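# Assemble two printed parts to match the displayed model

## Task

Join the two printed parts so they match the completed example on the stand. The robot must not tip over or finish leaning, and nothing may be knocked out of the work area.

## Robot and tools

ROBOT. A LinearBot: an omnidirectional base with a column about 1.7 m high. A carriage rides the column (lift_m) and holds two identical six-joint arms, left and right, each ending in a two-finger gripper. Arm bases sit roughly 0.57 m + lift_m above the floor, and carriage parts hang about 0.15 m lower. A hand reaches about 0.78 m from its shoulder but only about 0.38 m below its arm base. The hand is about 0.16 m long, 0.1 m wide (0.14 m open), and fingertips taper to about 0.005 m thick. Parked arm: joints 1-6 = 0, 0.05, 0.05, 1.45, 0, 0. Cameras: carriage_camera (fixed, forward, tilted about 20 degrees down), left_wrist_camera and right_wrist_camera (looking past the fingertips).

FRAMES. Base frame: metres, origin on the floor under the base centre, x forward, y left, z up. left_hand and right_hand report the point between each hand's pads in this frame; quat_wxyz gives hand orientation (hand z along the fingers, y the opening direction). Odometry frame is the base frame at scene start; base_odometry counts wheel turns only, so slip and pushes distort it; heading in rad, left positive.

move. One action per call. Arguments:
- base: a single relative command, an offset from where the base last reported itself: translate_m (forward +, -2 to 2 m), strafe_m (left +, -2 to 2 m) or rotate_rad (counter-clockwise +, -6.3 to 6.3 rad).
- joints: absolute targets keyed by name, one flat object covering both arms: lift_m 0 to 1 m; for each side (left_/right_): joint1_rad -2.617 to 3.054 (yaw about vertical, 0 forward, + left); joint2_rad 0 to 3.141 (shoulder: 0 upper arm back and level, 1.57 vertical, 3.14 forward); joint3_rad 0 to 3.141 (elbow, 0 folded, 3.14 straight); joint4_rad -1.57 to 1.57 (wrist pitch, + raises tips); joint5_rad -1.57 to 1.57 (wrist yaw, + turns tips right); joint6_rad -2.094 to 2.094 (roll, + clockwise seen from forearm); gripper_m 0 to 0.093 (pad gap). Names left out keep their earlier targets.
- speeds: caps for this action only: translate_m/strafe_m 0.02-0.5 m/s, rotate_rad 0.05-1.57 rad/s, lift_m 0.08-0.27 m/s (default 0.25).
- min_time_s: 0.1 to 8 s, shortest duration for arm and gripper motions; 2 or more gives straighter hand paths; a too-short value can make a stretched arm overshoot.
- cameras: list of names or ["all"]; [] for none.
- blocking: true (default) waits for all motion to finish; false returns in about 0.5 s while motion continues.
An action lasts at most about 14-15 s. Unknown keys make a call invalid; out-of-range values get it refused, and a refusal or an unplanned stop cancels your later move/wait/finished_scene calls in that reply.

wait(seconds 0-10, cameras): lets time pass and returns the state; returns early once running moves settle. stop(cameras): brakes all running motions, which then report "stopped" and hold (they may still press on contacts; the base coasts a bit). zoom_image(camera, region [x0,y0,x1,y1] pixels, max 504x504): enlarges part of the latest image of that camera (images are 672x504). finished_scene(scene 1): ends the scene irreversibly; the assembly must hold without the robot.

RESULTS. The move line says done or the worst status. base_status/joint_status per motion: moving, done, off_target (resting short and maybe still pushing), contact_stop, time_out (target dropped, holding), not_followed (arm targets withheld by the self-collision check, keep retrying until replaced), limit_stop_at_motor_heat. on_its_own lists things the robot did by itself; "held at" is a target, not a reading. motor_effort is percent of max, bracket = peak in the last action. Joint torques are in joint order. The pictures line lists image order. Motor temperatures appear only when changed by 5 °C or more.

READINGS. Hand positions tend to read higher than reality, especially far out; loads sag the hand. Joints may stop short or overshoot; tiny turns may not happen. Gripping a hard part, the gripper reads a little narrower (up to 0.005 m) or sometimes wider than the part; empty and closed reads 0-0.003. Grip becomes firm about 0.005 m below first-touch reading; to release, command well above the reading. Arm motions bow off a straight line, so unfold far from objects and step in small moves near them.

CAUTIONS. Do not knock things out of the work area, drop parts from height, slam or shove fixed items. Keep the two arms from pressing or striking each other, fingers included; a hard press ends the scene. Outward joint1 turns of 0.5 rad or more with joint2 below 0.8 can hit the column. The robot tips more easily with the carriage high, arms stretched or loaded, while pushing or pulling, or on sudden stops; never back under a table edge. After a contact_stop, reverse about 0.2 m instead of repeating. Arms have no contact stop and keep pushing. Stretched or loaded arms heat up even while you think; MOTOR HOT appears at 75 °C and at 100 °C that arm goes limp for 30-60 s, so park arms when idle. To free arms stuck by the collision check, resend one arm its current readings with joint1 turned away, then the other. Camera intrinsics for pixel geometry are given per camera (carriage fy about 265, wrist about 380-400).

Each tool is called as name(argument=value, ...) on one line, values as JSON.

## Session

move()

Scene clock: 0.00 s.
Joint torques (N m): no reading
Motor temperatures (°C): left_arm=[22 23 20 22 22 21 22] | right_arm=[22 22 20 22 20 19 22]
base_odometry: x=+0.000 y=+0.000 heading=+0.000
base_status: not commanded
joint_positions: lift_m=+0.300 left_joint1_rad=+0.016 left_joint2_rad=+0.062 left_joint3_rad=+0.040 left_joint4_rad=+1.411 left_joint5_rad=+0.020 left_joint6_rad=+0.026 left_gripper_m=+0.09396 right_joint1_rad=-0.002 right_joint2_rad=+0.066 right_joint3_rad=+0.045 right_joint4_rad=+1.459 right_joint5_rad=-0.029 right_joint6_rad=-0.028 right_gripper_m=+0.09396
joint_status: not commanded
motor_effort: lift_m=+16 drive_wheels=-1
left_hand: x=+0.2619 y=+0.3058 z=+1.3212 quat_wxyz=(+0.996, +0.011, +0.090, +0.020) (m; base frame)
right_hand: x=+0.2501 y=-0.3036 z=+1.3244 quat_wxyz=(+0.998, -0.015, +0.066, -0.014) (m; base frame)
pictures: carriage_camera, left_wrist_camera, right_wrist_camera

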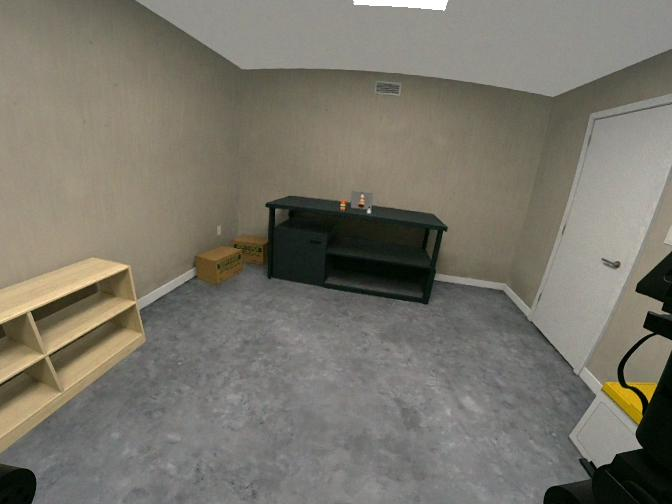

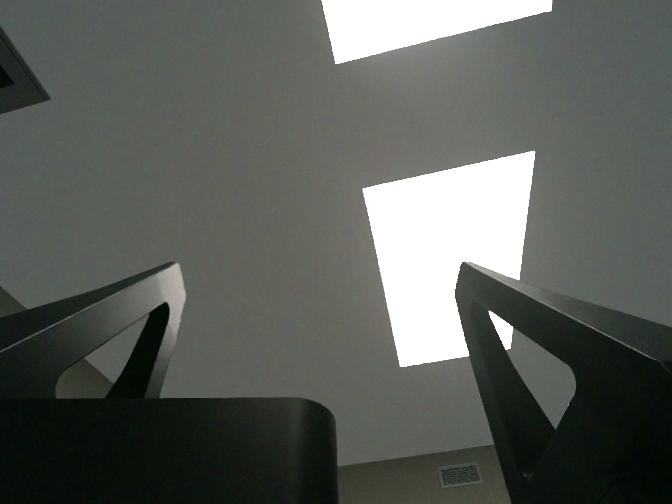

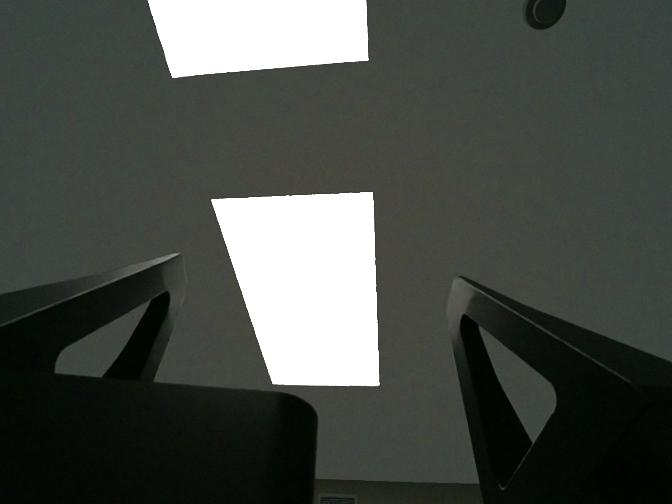

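zoom_image(camera="carriage_camera", region=[260, 180, 460, 310])

zoom_image(camera="carriage_camera", region=[325, 180, 395, 222])

Scaled by 2.520 from the camera's 672x504 image, which has a finer 960x720 frame.

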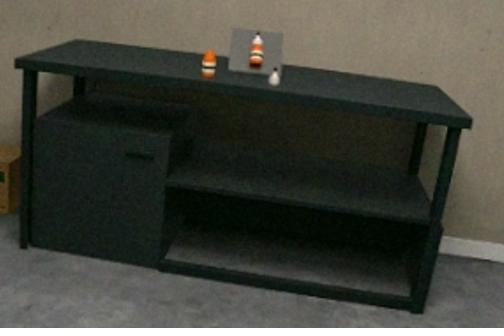

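Scaled by 7.200 from the camera's 672x504 image, which has a finer 960x720 frame.

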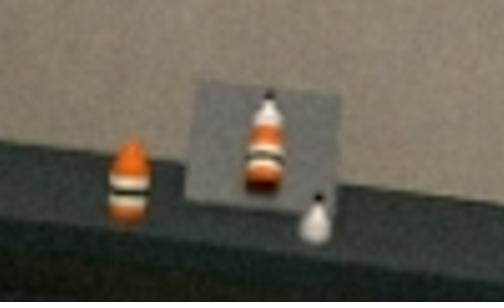

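move(base={"translate_m": 1.5}, joints={"lift_m": 0.45})

move(base={"rotate_rad": -0.32}, cameras=["carriage_camera"])

zoom_image(camera="carriage_camera", region=[250, 150, 500, 330])

Scene clock: 17.07 s.
Joint torques (N m): left_arm=[-0.16 3.69 5.19 -0.15 0.13 -0.01] | right_arm=[-0.03 4.31 6.75 -0.2 -0.05 -0.02]
move: done
base_odometry: x=+1.500 y=-0.002 heading=-0.001
base_status: done
joint_positions: lift_m=+0.450 left_joint1_rad=+0.016 left_joint2_rad=+0.062 left_joint3_rad=+0.040 left_joint4_rad=+1.410 left_joint5_rad=+0.020 left_joint6_rad=+0.026 left_gripper_m=+0.09396 right_joint1_rad=-0.002 right_joint2_rad=+0.066 right_joint3_rad=+0.045 right_joint4_rad=+1.459 right_joint5_rad=-0.029 right_joint6_rad=-0.028 right_gripper_m=+0.09396
joint_status: all done
motor_effort: lift_m=+18(22) drive_wheels=-5(16)
left_hand: x=+0.2622 y=+0.3058 z=+1.4709 quat_wxyz=(+0.996, +0.011, +0.091, +0.020) (m; base frame)
right_hand: x=+0.2501 y=-0.3036 z=+1.4742 quat_wxyz=(+0.998, -0.015, +0.066, -0.014) (m; base frame)
pictures: none

Scene clock: 18.63 s.
Joint torques (N m): left_arm=[-0.31 3.67 5.29 -0.11 0.1 0.02] | right_arm=[-0.05 4.33 6.69 -0.2 -0.07 -0.03]
move: done
base_odometry: x=+1.500 y=-0.002 heading=-0.321
base_status: done
joint_positions: lift_m=+0.450 left_joint1_rad=+0.016 left_joint2_rad=+0.062 left_joint3_rad=+0.040 left_joint4_rad=+1.411 left_joint5_rad=+0.020 left_joint6_rad=+0.026 left_gripper_m=+0.09396 right_joint1_rad=-0.002 right_joint2_rad=+0.066 right_joint3_rad=+0.045 right_joint4_rad=+1.459 right_joint5_rad=-0.029 right_joint6_rad=-0.028 right_gripper_m=+0.09396
joint_status: not commanded
motor_effort: lift_m=+18(18) drive_wheels=+7(7)
left_hand: x=+0.2621 y=+0.3058 z=+1.4710 quat_wxyz=(+0.996, +0.011, +0.091, +0.020) (m; base frame)
right_hand: x=+0.2501 y=-0.3036 z=+1.4742 quat_wxyz=(+0.998, -0.015, +0.066, -0.014) (m; base frame)
pictures: carriage_camera

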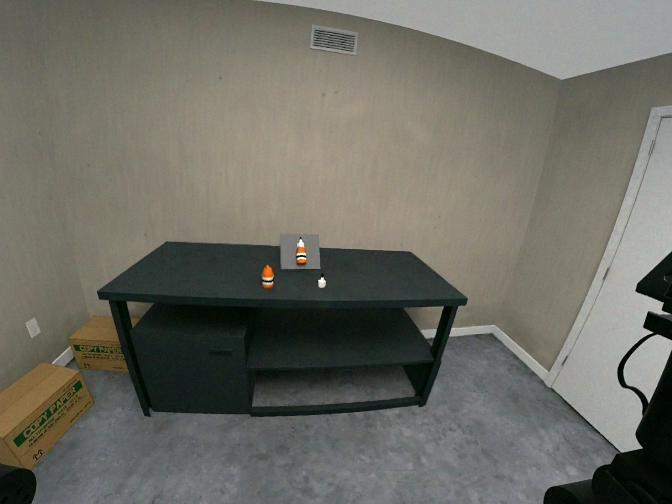

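Scaled by 2.016 from the camera's 672x504 image, which has a finer 960x720 frame.

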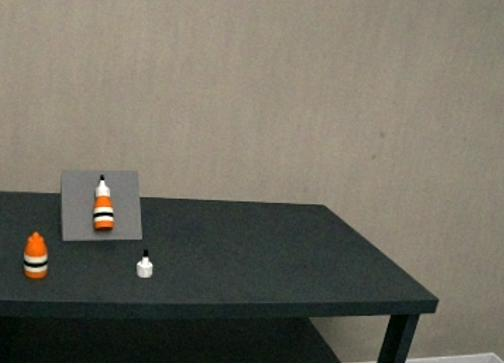

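move(base={"strafe_m": 0.23}, joints={"left_joint1_rad": 0, "left_joint2_rad": 1.2, "left_joint3_rad": 1.4, "left_joint4_rad": -0.2, "left_joint5_rad": 0, "left_joint6_rad": 0, "right_joint1_rad": 0, "right_joint2_rad": 1.2, "right_joint3_rad": 1.4, "right_joint4_rad": -1.0, "right_joint5_rad": 0, "right_joint6_rad": 0})

move(joints={"left_joint2_rad": 1.2, "left_joint3_rad": 2.0, "left_joint4_rad": -1.3}, cameras=["all"])

Scene clock: 39.13 s.
Joint torques (N m): left_arm=[-0.9 -2.92 8.99 1.94 -0.02 -0.15] | right_arm=[0.12 -2.84 10.5 1.71 0.04 0.03]
Motor temperatures (°C): left_arm=[22 24 25 22 22 21 22] | right_arm=[22 23 22 22 20 19 22]
move: done
base_odometry: x=+1.573 y=+0.216 heading=-0.322
base_status: done
joint_positions: lift_m=+0.450 left_joint1_rad=+0.007 left_joint2_rad=+1.190 left_joint3_rad=+1.369 left_joint4_rad=-0.182 left_joint5_rad=+0.014 left_joint6_rad=+0.008 left_gripper_m=+0.09396 right_joint1_rad=-0.001 right_joint2_rad=+1.191 right_joint3_rad=+1.369 right_joint4_rad=-0.989 right_joint5_rad=-0.012 right_joint6_rad=-0.009 right_gripper_m=+0.09396
joint_status: all done
motor_effort: lift_m=+18(18) drive_wheels=-7(12)
left_hand: x=+0.6147 y=+0.3091 z=+1.5033 quat_wxyz=(+0.706, +0.005, +0.708, +0.000) (m; base frame)
right_hand: x=+0.5380 y=-0.3069 z=+1.3240 quat_wxyz=(+0.371, -0.006, +0.929, +0.004) (m; base frame)
pictures: none

Scene clock: 40.77 s.
Joint torques (N m): left_arm=[-0.99 -0.42 5.93 1.85 0.03 -0.13] | right_arm=[0.1 -2.92 10.48 1.69 0.03 0.03]
move: done
base_odometry: x=+1.573 y=+0.216 heading=-0.322
base_status: not commanded
joint_positions: lift_m=+0.450 left_joint1_rad=+0.007 left_joint2_rad=+1.191 left_joint3_rad=+1.979 left_joint4_rad=-1.281 left_joint5_rad=+0.014 left_joint6_rad=+0.008 left_gripper_m=+0.09396 right_joint1_rad=-0.001 right_joint2_rad=+1.191 right_joint3_rad=+1.369 right_joint4_rad=-0.990 right_joint5_rad=-0.011 right_joint6_rad=-0.009 right_gripper_m=+0.09396
joint_status: all done
motor_effort: lift_m=+18(18) drive_wheels=-7(7)
left_hand: x=+0.4856 y=+0.3081 z=+1.4997 quat_wxyz=(+0.513, +0.004, +0.858, -0.002) (m; base frame)
right_hand: x=+0.5377 y=-0.3070 z=+1.3237 quat_wxyz=(+0.370, -0.006, +0.929, +0.003) (m; base frame)
pictures: carriage_camera, left_wrist_camera, right_wrist_camera

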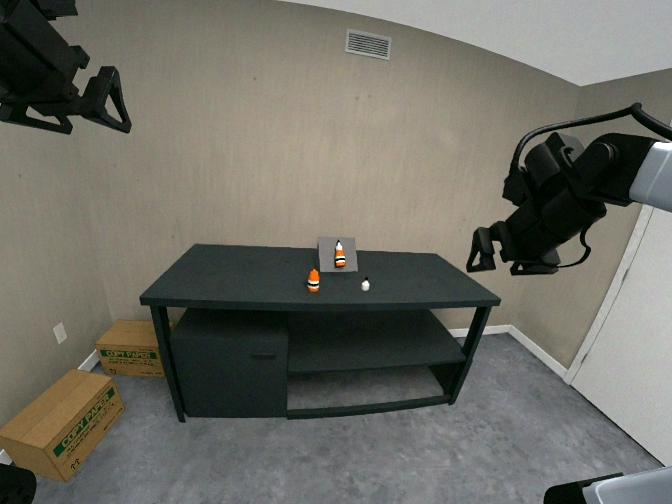

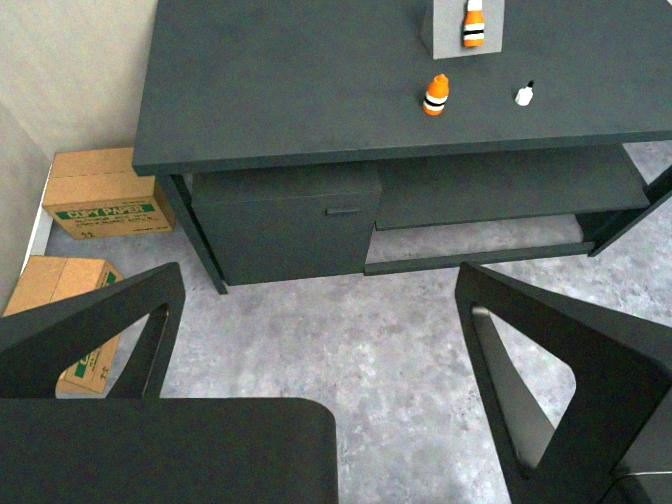

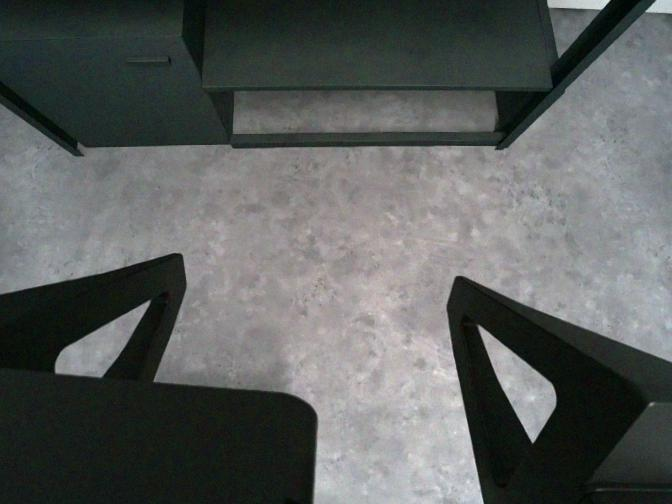

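move(base={"translate_m": 0.5}, cameras=["all"])

zoom_image(camera="carriage_camera", region=[220, 210, 460, 390])

Scene clock: 59.20 s.
Joint torques (N m): left_arm=[-0.88 -1.1 5.79 1.87 -0.03 -0.11] | right_arm=[0.13 -3.36 10.37 1.71 0.01 0.03]
Motor temperatures (°C): left_arm=[22 24 24 27 22 21 22] | right_arm=[22 23 24 25 20 19 22]
move: done
base_odometry: x=+2.048 y=+0.059 heading=-0.321
base_status: done
joint_positions: lift_m=+0.450 left_joint1_rad=+0.007 left_joint2_rad=+1.198 left_joint3_rad=+1.980 left_joint4_rad=-1.285 left_joint5_rad=+0.013 left_joint6_rad=+0.008 left_gripper_m=+0.09396 right_joint1_rad=-0.001 right_joint2_rad=+1.195 right_joint3_rad=+1.371 right_joint4_rad=-0.993 right_joint5_rad=-0.011 right_joint6_rad=-0.009 right_gripper_m=+0.09396
joint_status: not commanded
motor_effort: lift_m=+18(18) drive_wheels=-6(9)
left_hand: x=+0.4874 y=+0.3081 z=+1.4973 quat_wxyz=(+0.508, +0.004, +0.861, -0.002) (m; base frame)
right_hand: x=+0.5381 y=-0.3070 z=+1.3226 quat_wxyz=(+0.368, -0.006, +0.930, +0.003) (m; base frame)
pictures: carriage_camera, left_wrist_camera, right_wrist_camera

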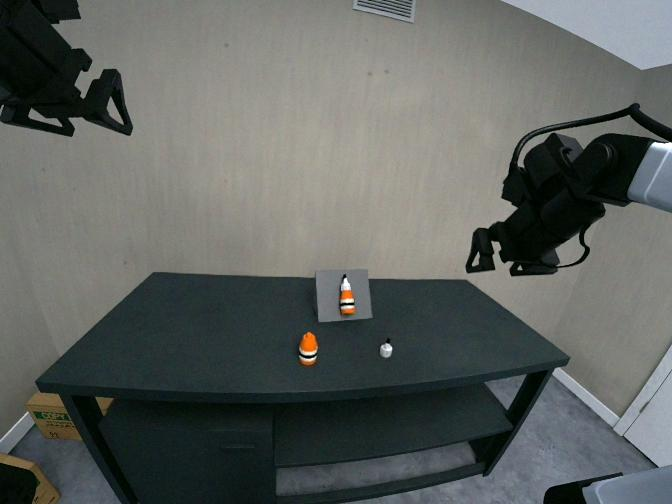

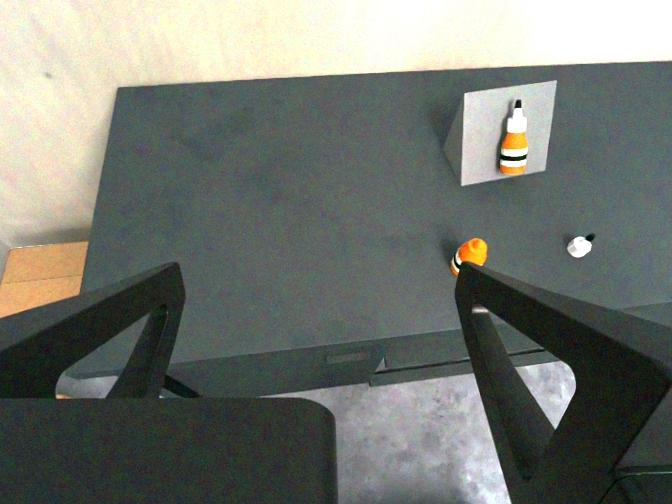

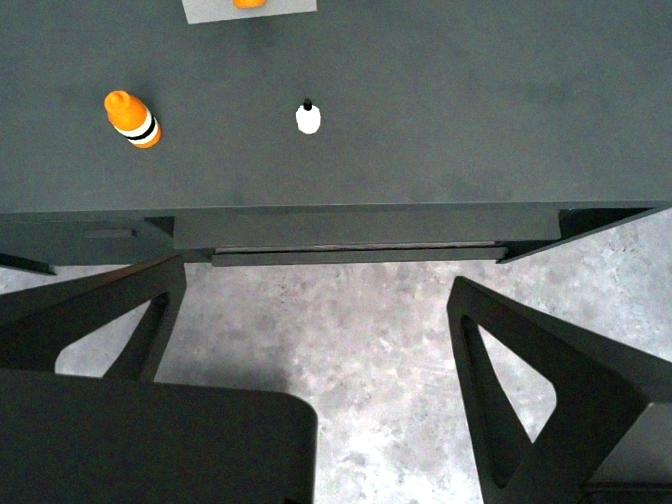

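Scaled by 2.100 from the camera's 672x504 image, which has a finer 960x720 frame.

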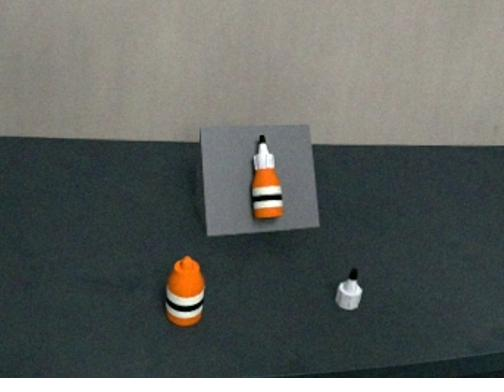

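move(base={"strafe_m": 0.2})

move(base={"translate_m": 0.1}, joints={"right_joint1_rad": 0.2, "right_joint2_rad": 2.415, "right_joint3_rad": 0.854, "right_joint4_rad": 0.961}, cameras=["all"])

Scene clock: 88.80 s.
Joint torques (N m): left_arm=[-0.91 -0.99 5.55 1.86 0.03 -0.07] | right_arm=[0.06 -3.38 10.4 1.7 -0.05 0.03]
move: done
base_odometry: x=+2.111 y=+0.248 heading=-0.321
base_status: done
joint_positions: lift_m=+0.450 left_joint1_rad=+0.006 left_joint2_rad=+1.198 left_joint3_rad=+1.980 left_joint4_rad=-1.286 left_joint5_rad=+0.010 left_joint6_rad=+0.007 left_gripper_m=+0.09396 right_joint1_rad=+0.000 right_joint2_rad=+1.195 right_joint3_rad=+1.371 right_joint4_rad=-0.994 right_joint5_rad=-0.008 right_joint6_rad=-0.008 right_gripper_m=+0.09396
joint_status: not commanded
motor_effort: lift_m=+18(18) drive_wheels=-3(7)
left_hand: x=+0.4874 y=+0.3084 z=+1.4972 quat_wxyz=(+0.508, +0.003, +0.861, -0.001) (m; base frame)
right_hand: x=+0.5380 y=-0.3072 z=+1.3225 quat_wxyz=(+0.368, -0.005, +0.930, +0.002) (m; base frame)
pictures: none

Scene clock: 90.83 s.
Joint torques (N m): left_arm=[-0.79 -1.25 5.9 1.79 0.03 -0.1] | right_arm=[0.75 -10.14 3.6 2.33 -0.02 0.03]
move: done
base_odometry: x=+2.206 y=+0.217 heading=-0.321
base_status: done
joint_positions: lift_m=+0.450 left_joint1_rad=+0.006 left_joint2_rad=+1.200 left_joint3_rad=+1.980 left_joint4_rad=-1.286 left_joint5_rad=+0.010 left_joint6_rad=+0.007 left_gripper_m=+0.09396 right_joint1_rad=+0.193 right_joint2_rad=+2.400 right_joint3_rad=+0.857 right_joint4_rad=+0.937 right_joint5_rad=-0.007 right_joint6_rad=-0.008 right_gripper_m=+0.09396
joint_status: all done
motor_effort: lift_m=+18(18) drive_wheels=-5(10)
left_hand: x=+0.4878 y=+0.3084 z=+1.4968 quat_wxyz=(+0.507, +0.003, +0.862, -0.001) (m; base frame)
right_hand: x=+0.6906 y=-0.2142 z=+0.9498 quat_wxyz=(+0.462, -0.090, +0.881, +0.046) (m; base frame)
pictures: carriage_camera, left_wrist_camera, right_wrist_camera

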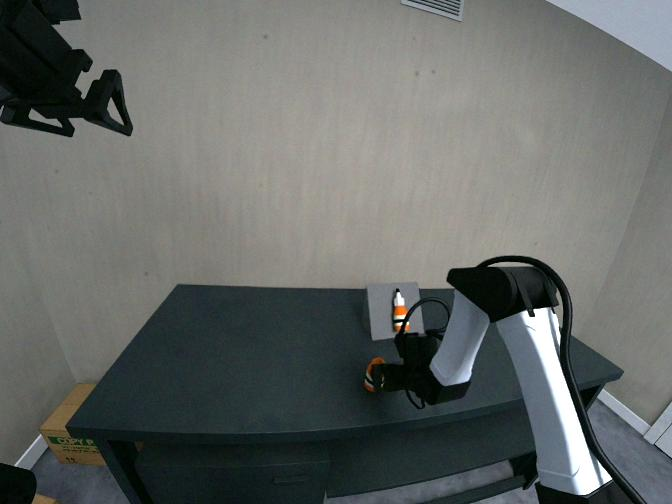

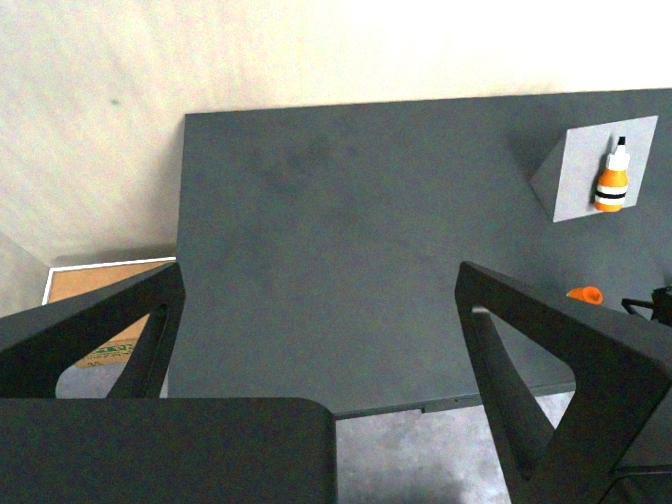

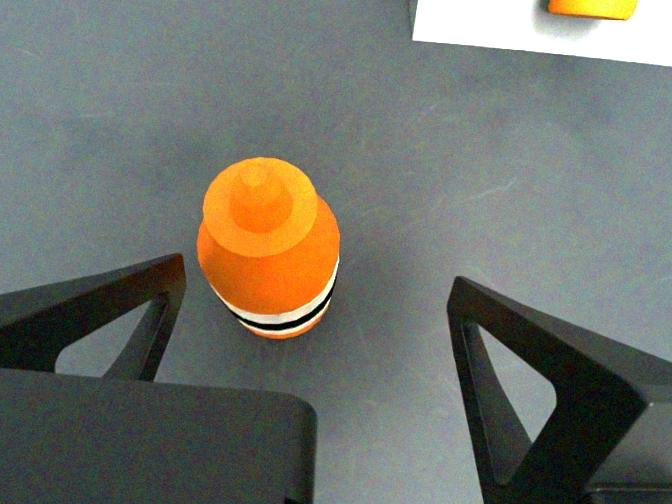

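move(joints={"right_joint1_rad": -0.4}, cameras=["carriage_camera", "right_wrist_camera"])

zoom_image(camera="carriage_camera", region=[300, 270, 520, 430])

Scene clock: 95.93 s.
Joint torques (N m): left_arm=[-0.9 -1.26 5.89 1.82 0.02 -0.14] | right_arm=[-0.05 -10.13 3.58 2.27 -0.03 0.01]
move: done
base_odometry: x=+2.206 y=+0.217 heading=-0.321
base_status: not commanded
joint_positions: lift_m=+0.450 left_joint1_rad=+0.006 left_joint2_rad=+1.200 left_joint3_rad=+1.980 left_joint4_rad=-1.286 left_joint5_rad=+0.010 left_joint6_rad=+0.007 left_gripper_m=+0.09396 right_joint1_rad=-0.399 right_joint2_rad=+2.400 right_joint3_rad=+0.857 right_joint4_rad=+0.944 right_joint5_rad=-0.003 right_joint6_rad=-0.007 right_gripper_m=+0.09396
joint_status: all done
motor_effort: lift_m=+18(18) drive_wheels=-4(5)
left_hand: x=+0.4878 y=+0.3084 z=+1.4968 quat_wxyz=(+0.507, +0.003, +0.862, -0.001) (m; base frame)
right_hand: x=+0.6627 y=-0.4970 z=+0.9510 quat_wxyz=(+0.457, +0.171, +0.868, -0.093) (m; base frame)
pictures: carriage_camera, right_wrist_camera

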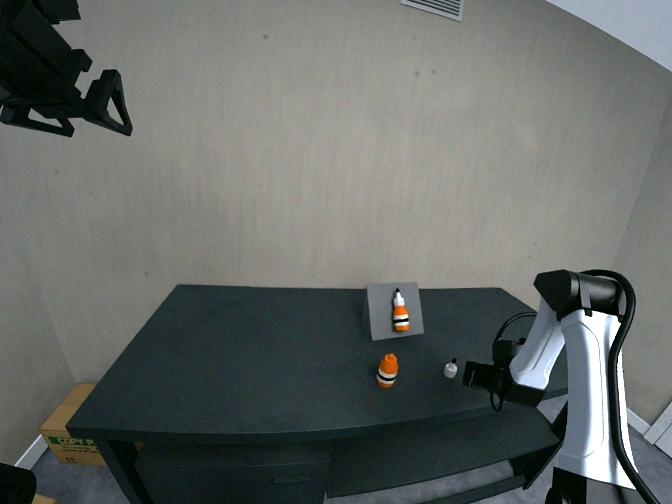

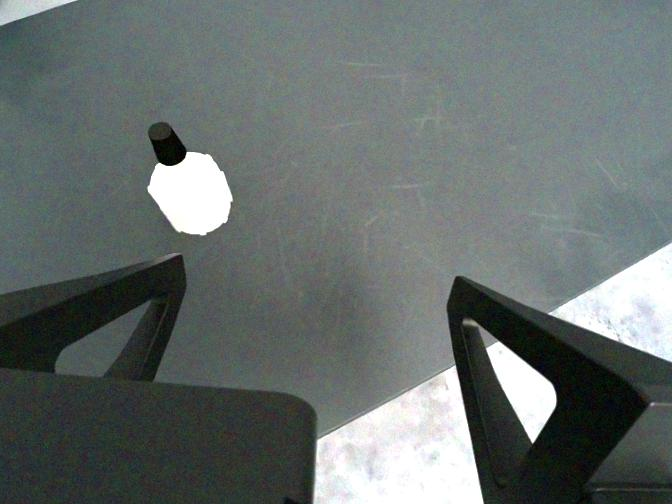

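Scaled by 2.291 from the camera's 672x504 image, which has a finer 960x720 frame.

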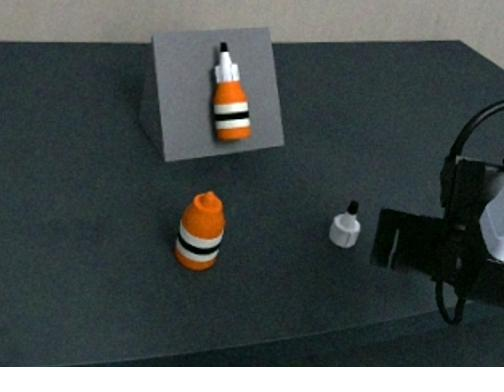

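move(joints={"right_joint1_rad": -0.2, "right_joint2_rad": 2.605, "right_joint3_rad": 1.123, "right_joint4_rad": 0.88}, cameras=["carriage_camera", "right_wrist_camera"])

Scene clock: 110.40 s.
Joint torques (N m): left_arm=[-0.96 -1.52 5.81 1.93 0 -0.15] | right_arm=[-0.68 -11.19 6.11 1.95 -0.09 0.03]
Motor temperatures (°C): left_arm=[22 24 26 30 22 21 22] | right_arm=[22 28 26 28 20 19 22]
move: done
base_odometry: x=+2.206 y=+0.217 heading=-0.321
base_status: not commanded
joint_positions: lift_m=+0.450 left_joint1_rad=+0.006 left_joint2_rad=+1.200 left_joint3_rad=+1.980 left_joint4_rad=-1.286 left_joint5_rad=+0.010 left_joint6_rad=+0.007 left_gripper_m=+0.09396 right_joint1_rad=-0.194 right_joint2_rad=+2.586 right_joint3_rad=+1.104 right_joint4_rad=+0.890 right_joint5_rad=-0.003 right_joint6_rad=-0.007 right_gripper_m=+0.09396
joint_status: all done
motor_effort: lift_m=+18(18) drive_wheels=+3(5)
left_hand: x=+0.4878 y=+0.3084 z=+1.4968 quat_wxyz=(+0.507, +0.003, +0.862, -0.001) (m; base frame)
right_hand: x=+0.7363 y=-0.4108 z=+0.9184 quat_wxyz=(+0.468, +0.082, +0.879, -0.046) (m; base frame)
pictures: carriage_camera, right_wrist_camera

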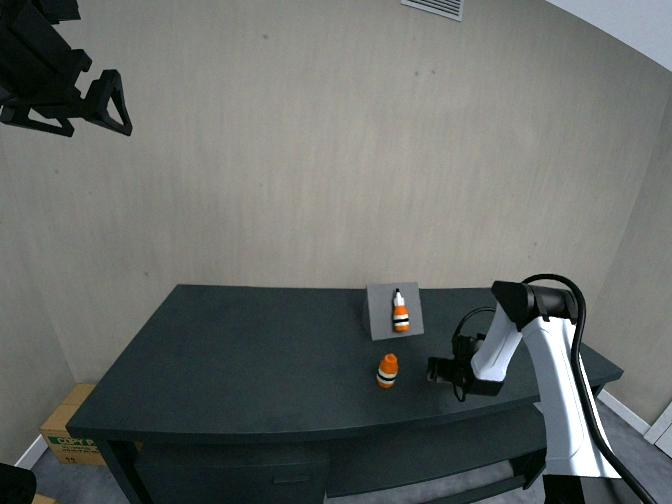

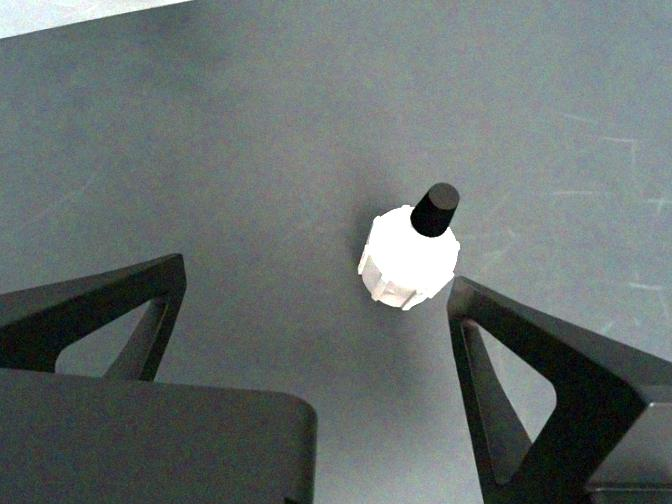

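move(joints={"right_joint1_rad": -0.26}, cameras=["carriage_camera", "right_wrist_camera"])

zoom_image(camera="carriage_camera", region=[400, 300, 560, 420])

Scene clock: 120.17 s.
Joint torques (N m): left_arm=[-0.66 -1.35 5.57 1.86 0.03 -0.08] | right_arm=[0.4 -11.28 6.11 1.97 -0.08 0.02]
move: done
base_odometry: x=+2.206 y=+0.217 heading=-0.321
base_status: not commanded
joint_positions: lift_m=+0.450 left_joint1_rad=+0.006 left_joint2_rad=+1.200 left_joint3_rad=+1.980 left_joint4_rad=-1.286 left_joint5_rad=+0.010 left_joint6_rad=+0.007 left_gripper_m=+0.09396 right_joint1_rad=-0.263 right_joint2_rad=+2.586 right_joint3_rad=+1.104 right_joint4_rad=+0.889 right_joint5_rad=-0.002 right_joint6_rad=-0.007 right_gripper_m=+0.09396
joint_status: all done
motor_effort: lift_m=+18(18) drive_wheels=+3(3)
left_hand: x=+0.4878 y=+0.3084 z=+1.4968 quat_wxyz=(+0.507, +0.003, +0.862, -0.001) (m; base frame)
right_hand: x=+0.7279 y=-0.4467 z=+0.9182 quat_wxyz=(+0.466, +0.112, +0.876, -0.063) (m; base frame)
pictures: carriage_camera, right_wrist_camera

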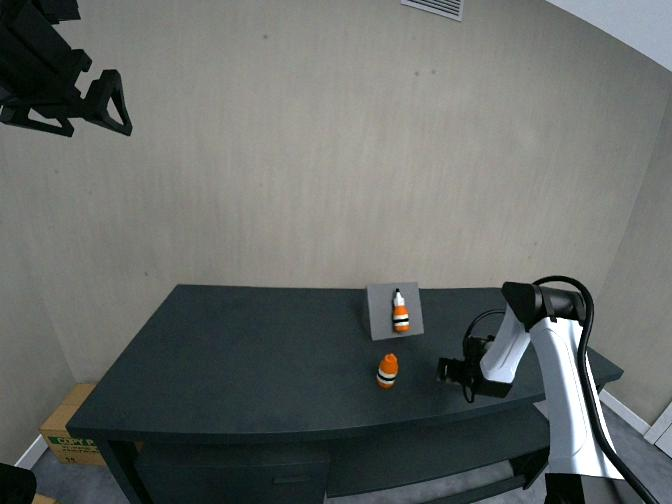

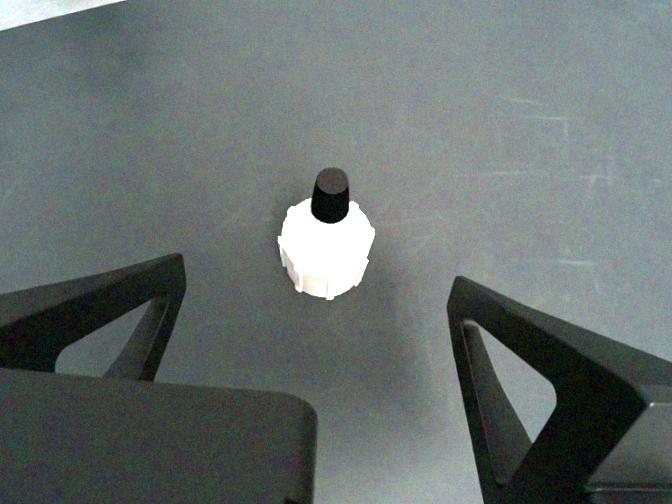

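Scaled by 3.150 from the camera's 672x504 image, which has a finer 960x720 frame.

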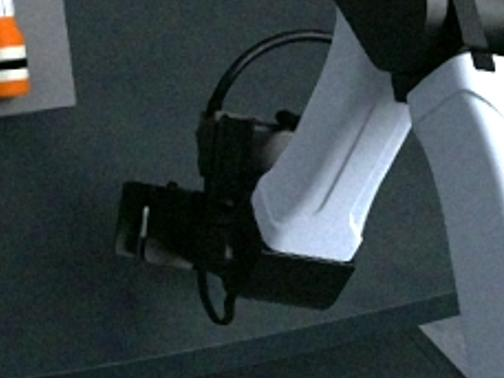

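move(joints={"lift_m": 0.43, "right_joint1_rad": -0.268}, speeds={"lift_m": 0.08}, cameras=["right_wrist_camera"])

Scene clock: 127.13 s.
Joint torques (N m): left_arm=[-0.79 -1.36 5.61 1.91 0.02 -0.11] | right_arm=[-0.47 -11.77 5.64 2.04 -0.08 0.02]
move: done
base_odometry: x=+2.206 y=+0.217 heading=-0.321
base_status: not commanded
joint_positions: lift_m=+0.430 left_joint1_rad=+0.006 left_joint2_rad=+1.200 left_joint3_rad=+1.982 left_joint4_rad=-1.292 left_joint5_rad=+0.010 left_joint6_rad=+0.007 left_gripper_m=+0.09396 right_joint1_rad=-0.263 right_joint2_rad=+2.591 right_joint3_rad=+1.109 right_joint4_rad=+0.883 right_joint5_rad=-0.002 right_joint6_rad=-0.007 right_gripper_m=+0.09396
joint_status: all done
motor_effort: lift_m=+15(15) drive_wheels=+3(4)
left_hand: x=+0.4869 y=+0.3084 z=+1.4768 quat_wxyz=(+0.506, +0.003, +0.863, -0.001) (m; base frame)
right_hand: x=+0.7276 y=-0.4466 z=+0.8962 quat_wxyz=(+0.463, +0.112, +0.877, -0.062) (m; base frame)
pictures: right_wrist_camera

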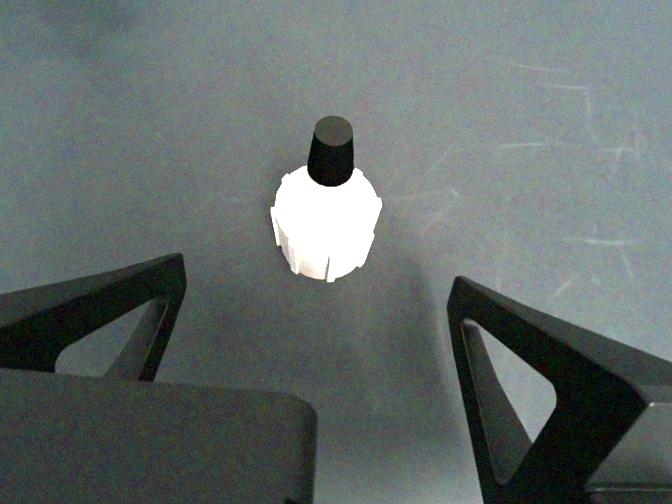

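move(joints={"lift_m": 0.42}, speeds={"lift_m": 0.08}, cameras=["right_wrist_camera"])

Scene clock: 133.73 s.
Joint torques (N m): left_arm=[-0.9 -1.32 5.26 1.9 0.03 -0.09] | right_arm=[-0.44 -12.1 5.29 2.05 -0.05 0.03]
move: done
base_odometry: x=+2.206 y=+0.217 heading=-0.321
base_status: not commanded
joint_positions: lift_m=+0.420 left_joint1_rad=+0.006 left_joint2_rad=+1.200 left_joint3_rad=+1.983 left_joint4_rad=-1.294 left_joint5_rad=+0.010 left_joint6_rad=+0.007 left_gripper_m=+0.09396 right_joint1_rad=-0.263 right_joint2_rad=+2.594 right_joint3_rad=+1.111 right_joint4_rad=+0.880 right_joint5_rad=-0.002 right_joint6_rad=-0.007 right_gripper_m=+0.09396
joint_status: all done
motor_effort: lift_m=+14(15) drive_wheels=+2(4)
left_hand: x=+0.4865 y=+0.3084 z=+1.4665 quat_wxyz=(+0.505, +0.003, +0.863, -0.001) (m; base frame)
right_hand: x=+0.7271 y=-0.4464 z=+0.8843 quat_wxyz=(+0.461, +0.113, +0.878, -0.062) (m; base frame)
pictures: right_wrist_camera

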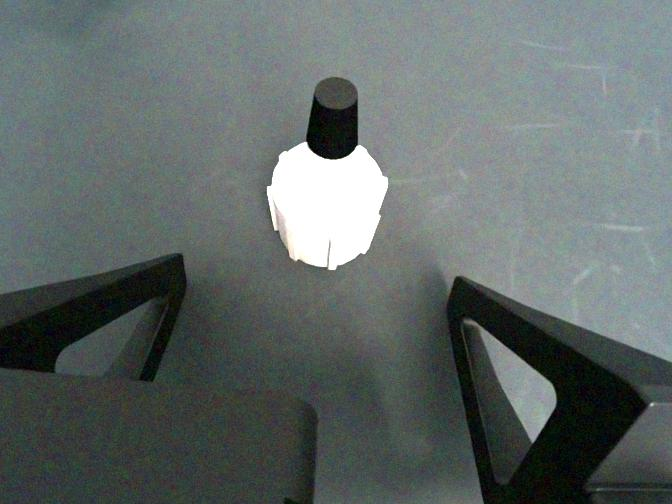

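move(joints={"lift_m": 0.424, "right_joint1_rad": -0.275, "right_joint2_rad": 2.633, "right_joint3_rad": 1.228, "right_joint4_rad": 0.803}, min_time_s=1.5, cameras=["right_wrist_camera"])

Scene clock: 144.47 s.
Joint torques (N m): left_arm=[-0.85 -1.35 5.49 1.92 0.02 -0.11] | right_arm=[-0.68 -11.63 6.69 1.96 -0.06 0.02]
move: done
base_odometry: x=+2.206 y=+0.217 heading=-0.321
base_status: not commanded
joint_positions: lift_m=+0.424 left_joint1_rad=+0.006 left_joint2_rad=+1.200 left_joint3_rad=+1.983 left_joint4_rad=-1.292 left_joint5_rad=+0.010 left_joint6_rad=+0.007 left_gripper_m=+0.09396 right_joint1_rad=-0.267 right_joint2_rad=+2.612 right_joint3_rad=+1.207 right_joint4_rad=+0.813 right_joint5_rad=-0.002 right_joint6_rad=-0.007 right_gripper_m=+0.09396
joint_status: all done
motor_effort: lift_m=+18(21) drive_wheels=+2(4)
left_hand: x=+0.4868 y=+0.3084 z=+1.4704 quat_wxyz=(+0.506, +0.003, +0.863, -0.001) (m; base frame)
right_hand: x=+0.7485 y=-0.4542 z=+0.8935 quat_wxyz=(+0.466, +0.114, +0.875, -0.063) (m; base frame)
pictures: right_wrist_camera

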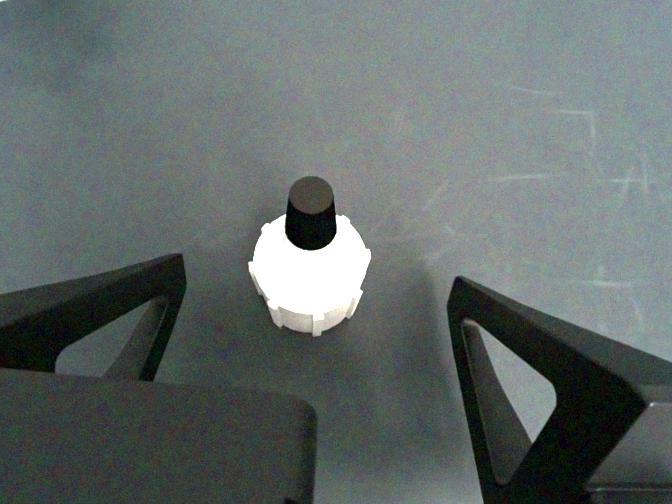

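move(joints={"lift_m": 0.431}, speeds={"lift_m": 0.08})

move(joints={"right_gripper_m": 0.034}, min_time_s=2, cameras=["right_wrist_camera"])

Scene clock: 149.60 s.
Joint torques (N m): left_arm=[-0.65 -1.22 5.59 1.86 0.08 -0.12] | right_arm=[-0.76 -12.18 6.23 2 -0.07 0.05]
move: done
base_odometry: x=+2.206 y=+0.217 heading=-0.321
base_status: not commanded
joint_positions: lift_m=+0.431 left_joint1_rad=+0.006 left_joint2_rad=+1.200 left_joint3_rad=+1.984 left_joint4_rad=-1.292 left_joint5_rad=+0.010 left_joint6_rad=+0.007 left_gripper_m=+0.09396 right_joint1_rad=-0.267 right_joint2_rad=+2.618 right_joint3_rad=+1.212 right_joint4_rad=+0.807 right_joint5_rad=-0.002 right_joint6_rad=-0.007 right_gripper_m=+0.09396
joint_status: all done
motor_effort: lift_m=+18(21) drive_wheels=+3(4)
left_hand: x=+0.4867 y=+0.3084 z=+1.4776 quat_wxyz=(+0.506, +0.003, +0.862, -0.001) (m; base frame)
right_hand: x=+0.7479 y=-0.4540 z=+0.8974 quat_wxyz=(+0.463, +0.114, +0.877, -0.063) (m; base frame)
pictures: none

Scene clock: 151.90 s.
Joint torques (N m): left_arm=[-0.77 -1.39 5.5 1.87 0.07 -0.13] | right_arm=[-0.79 -12.23 6.26 2.01 -0.06 -0.01]
move: done
base_odometry: x=+2.206 y=+0.217 heading=-0.321
base_status: not commanded
joint_positions: lift_m=+0.431 left_joint1_rad=+0.006 left_joint2_rad=+1.200 left_joint3_rad=+1.984 left_joint4_rad=-1.292 left_joint5_rad=+0.010 left_joint6_rad=+0.007 left_gripper_m=+0.09396 right_joint1_rad=-0.267 right_joint2_rad=+2.618 right_joint3_rad=+1.212 right_joint4_rad=+0.807 right_joint5_rad=-0.002 right_joint6_rad=-0.007 right_gripper_m=+0.03427
joint_status: all done
motor_effort: lift_m=+18(18) drive_wheels=+3(3)
left_hand: x=+0.4867 y=+0.3084 z=+1.4776 quat_wxyz=(+0.506, +0.003, +0.862, -0.001) (m; base frame)
right_hand: x=+0.7479 y=-0.4540 z=+0.8974 quat_wxyz=(+0.463, +0.114, +0.877, -0.063) (m; base frame)
pictures: right_wrist_camera

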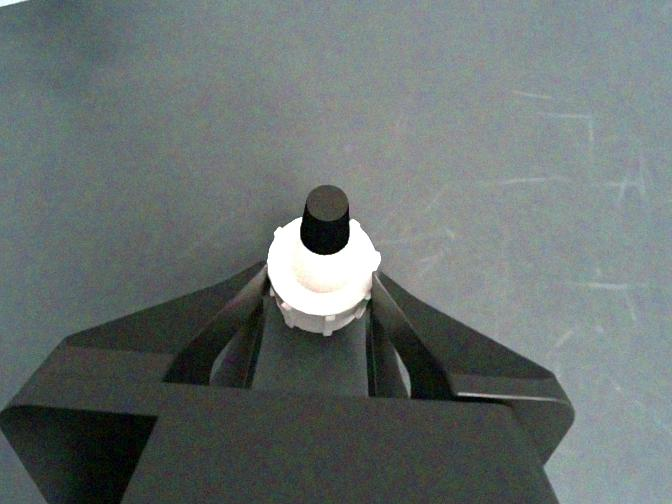

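move(joints={"right_gripper_m": 0.05})

move(joints={"right_joint2_rad": 2.642, "right_joint3_rad": 1.267, "right_joint4_rad": 0.775}, min_time_s=1)

move(joints={"right_gripper_m": 0.026}, min_time_s=2, cameras=["right_wrist_camera"])

Scene clock: 156.93 s.
Joint torques (N m): left_arm=[-0.98 -1.28 5.52 1.92 0.04 -0.09] | right_arm=[-0.9 -12.37 6.35 2 -0.09 0.04]
move: done
base_odometry: x=+2.206 y=+0.217 heading=-0.321
base_status: not commanded
joint_positions: lift_m=+0.431 left_joint1_rad=+0.006 left_joint2_rad=+1.200 left_joint3_rad=+1.984 left_joint4_rad=-1.292 left_joint5_rad=+0.010 left_joint6_rad=+0.007 left_gripper_m=+0.09396 right_joint1_rad=-0.267 right_joint2_rad=+2.618 right_joint3_rad=+1.212 right_joint4_rad=+0.807 right_joint5_rad=-0.002 right_joint6_rad=-0.007 right_gripper_m=+0.04995
joint_status: all done
motor_effort: lift_m=+18(18) drive_wheels=+3(3)
left_hand: x=+0.4867 y=+0.3084 z=+1.4776 quat_wxyz=(+0.506, +0.003, +0.862, -0.001) (m; base frame)
right_hand: x=+0.7479 y=-0.4540 z=+0.8974 quat_wxyz=(+0.463, +0.114, +0.877, -0.063) (m; base frame)
pictures: none

Scene clock: 158.23 s.
Joint torques (N m): left_arm=[-0.68 -1.31 5.48 1.89 0.02 -0.15] | right_arm=[-0.75 -11.49 6.98 1.93 -0.07 0.04]
move: done
base_odometry: x=+2.206 y=+0.217 heading=-0.321
base_status: not commanded
joint_positions: lift_m=+0.431 left_joint1_rad=+0.006 left_joint2_rad=+1.200 left_joint3_rad=+1.984 left_joint4_rad=-1.292 left_joint5_rad=+0.010 left_joint6_rad=+0.007 left_gripper_m=+0.09396 right_joint1_rad=-0.267 right_joint2_rad=+2.618 right_joint3_rad=+1.246 right_joint4_rad=+0.785 right_joint5_rad=-0.002 right_joint6_rad=-0.007 right_gripper_m=+0.04995
joint_status: all done
motor_effort: lift_m=+18(18) drive_wheels=+2(3)
left_hand: x=+0.4867 y=+0.3084 z=+1.4776 quat_wxyz=(+0.506, +0.003, +0.862, -0.001) (m; base frame)
right_hand: x=+0.7571 y=-0.4565 z=+0.9034 quat_wxyz=(+0.468, +0.114, +0.874, -0.064) (m; base frame)
pictures: none

Scene clock: 160.53 s.
Joint torques (N m): left_arm=[-0.99 -1.28 5.72 1.91 0.04 -0.12] | right_arm=[-0.87 -11.64 6.93 1.96 -0.06 0.03]
move: off_target
base_odometry: x=+2.206 y=+0.217 heading=-0.321
base_status: not commanded
joint_positions: lift_m=+0.431 left_joint1_rad=+0.006 left_joint2_rad=+1.200 left_joint3_rad=+1.984 left_joint4_rad=-1.292 left_joint5_rad=+0.010 left_joint6_rad=+0.007 left_gripper_m=+0.09396 right_joint1_rad=-0.267 right_joint2_rad=+2.618 right_joint3_rad=+1.246 right_joint4_rad=+0.784 right_joint5_rad=-0.002 right_joint6_rad=-0.007 right_gripper_m=+0.03441
joint_status: right_gripper_m off_target (ended at +0.03444, target +0.02600)
motor_effort: lift_m=+18(18) drive_wheels=+3(3)
left_hand: x=+0.4867 y=+0.3084 z=+1.4776 quat_wxyz=(+0.506, +0.003, +0.862, -0.001) (m; base frame)
right_hand: x=+0.7571 y=-0.4565 z=+0.9033 quat_wxyz=(+0.468, +0.114, +0.874, -0.064) (m; base frame)
pictures: right_wrist_camera

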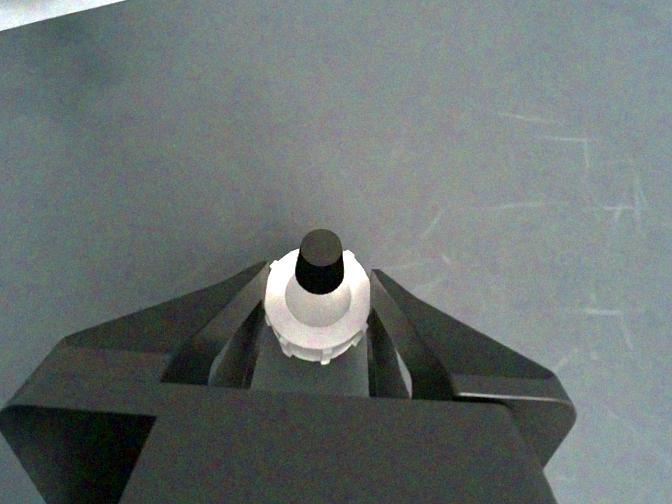

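move(joints={"lift_m": 0.58}, speeds={"lift_m": 0.15})

move(joints={"right_joint1_rad": 0.0, "left_joint1_rad": -0.7, "left_joint2_rad": 1.44, "left_joint3_rad": 0.19, "left_joint4_rad": 0.9, "left_joint5_rad": 0.16}, min_time_s=2.5, cameras=["all"])

Scene clock: 189.07 s.
Joint torques (N m): left_arm=[-0.85 -1.07 5.05 1.9 0.01 -0.11] | right_arm=[-0.85 -13.14 6.37 2.11 -0.08 0.01]
Motor temperatures (°C): left_arm=[22 24 26 31 22 21 22] | right_arm=[22 33 25 30 20 19 23]
move: done
base_odometry: x=+2.206 y=+0.217 heading=-0.321
base_status: not commanded
joint_positions: lift_m=+0.580 left_joint1_rad=+0.006 left_joint2_rad=+1.200 left_joint3_rad=+1.984 left_joint4_rad=-1.292 left_joint5_rad=+0.010 left_joint6_rad=+0.007 left_gripper_m=+0.09396 right_joint1_rad=-0.267 right_joint2_rad=+2.633 right_joint3_rad=+1.252 right_joint4_rad=+0.770 right_joint5_rad=-0.002 right_joint6_rad=-0.007 right_gripper_m=+0.03441
joint_status: all done
motor_effort: lift_m=+18(22) drive_wheels=+3(3)
left_hand: x=+0.4867 y=+0.3084 z=+1.6270 quat_wxyz=(+0.507, +0.003, +0.862, -0.001) (m; base frame)
right_hand: x=+0.7539 y=-0.4557 z=+1.0433 quat_wxyz=(+0.458, +0.114, +0.879, -0.062) (m; base frame)
pictures: none

Scene clock: 192.03 s.
Joint torques (N m): left_arm=[-1.06 -2.69 3.3 2.04 0.3 -0.13] | right_arm=[0.64 -13.03 6.27 2.09 -0.08 0.02]
move: done
base_odometry: x=+2.206 y=+0.217 heading=-0.321
base_status: not commanded
joint_positions: lift_m=+0.580 left_joint1_rad=-0.693 left_joint2_rad=+1.426 left_joint3_rad=+0.204 left_joint4_rad=+0.892 left_joint5_rad=+0.143 left_joint6_rad=+0.007 left_gripper_m=+0.09396 right_joint1_rad=-0.007 right_joint2_rad=+2.633 right_joint3_rad=+1.252 right_joint4_rad=+0.770 right_joint5_rad=-0.002 right_joint6_rad=-0.007 right_gripper_m=+0.03441
joint_status: all done
motor_effort: lift_m=+18(18) drive_wheels=+3(3)
left_hand: x=+0.4719 y=+0.0628 z=+1.2576 quat_wxyz=(+0.526, +0.317, +0.748, -0.250) (m; base frame)
right_hand: x=+0.7736 y=-0.3124 z=+1.0433 quat_wxyz=(+0.462, +0.000, +0.887, -0.003) (m; base frame)
pictures: carriage_camera, left_wrist_camera, right_wrist_camera

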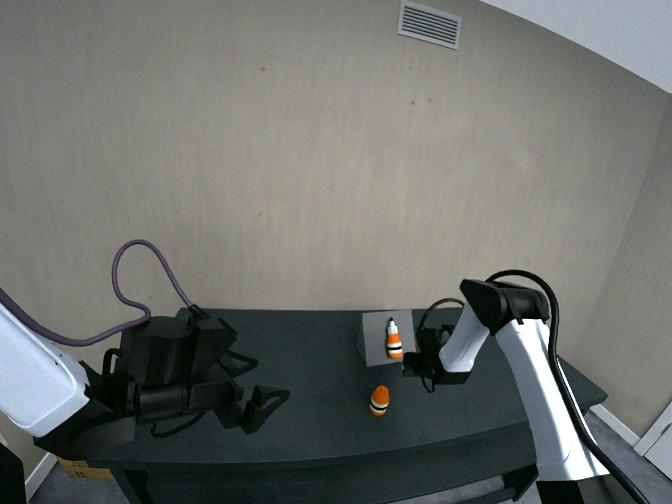

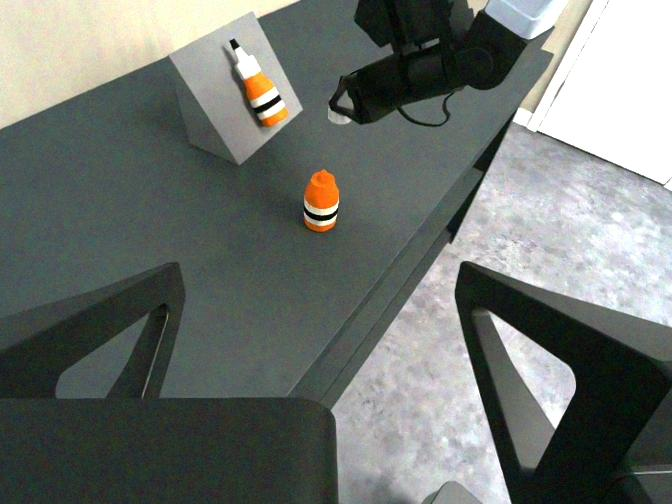

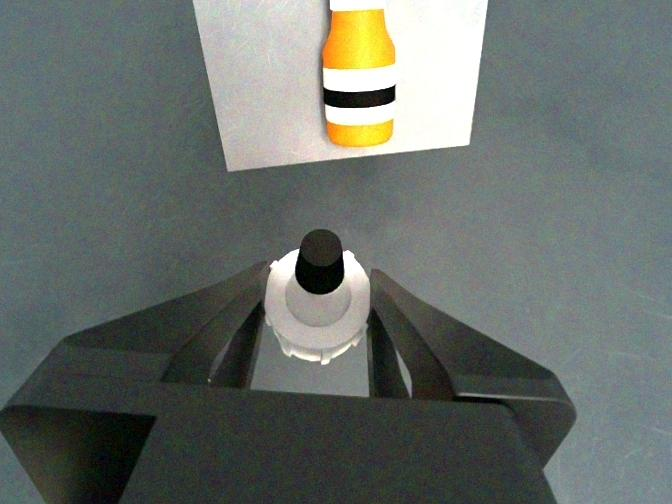

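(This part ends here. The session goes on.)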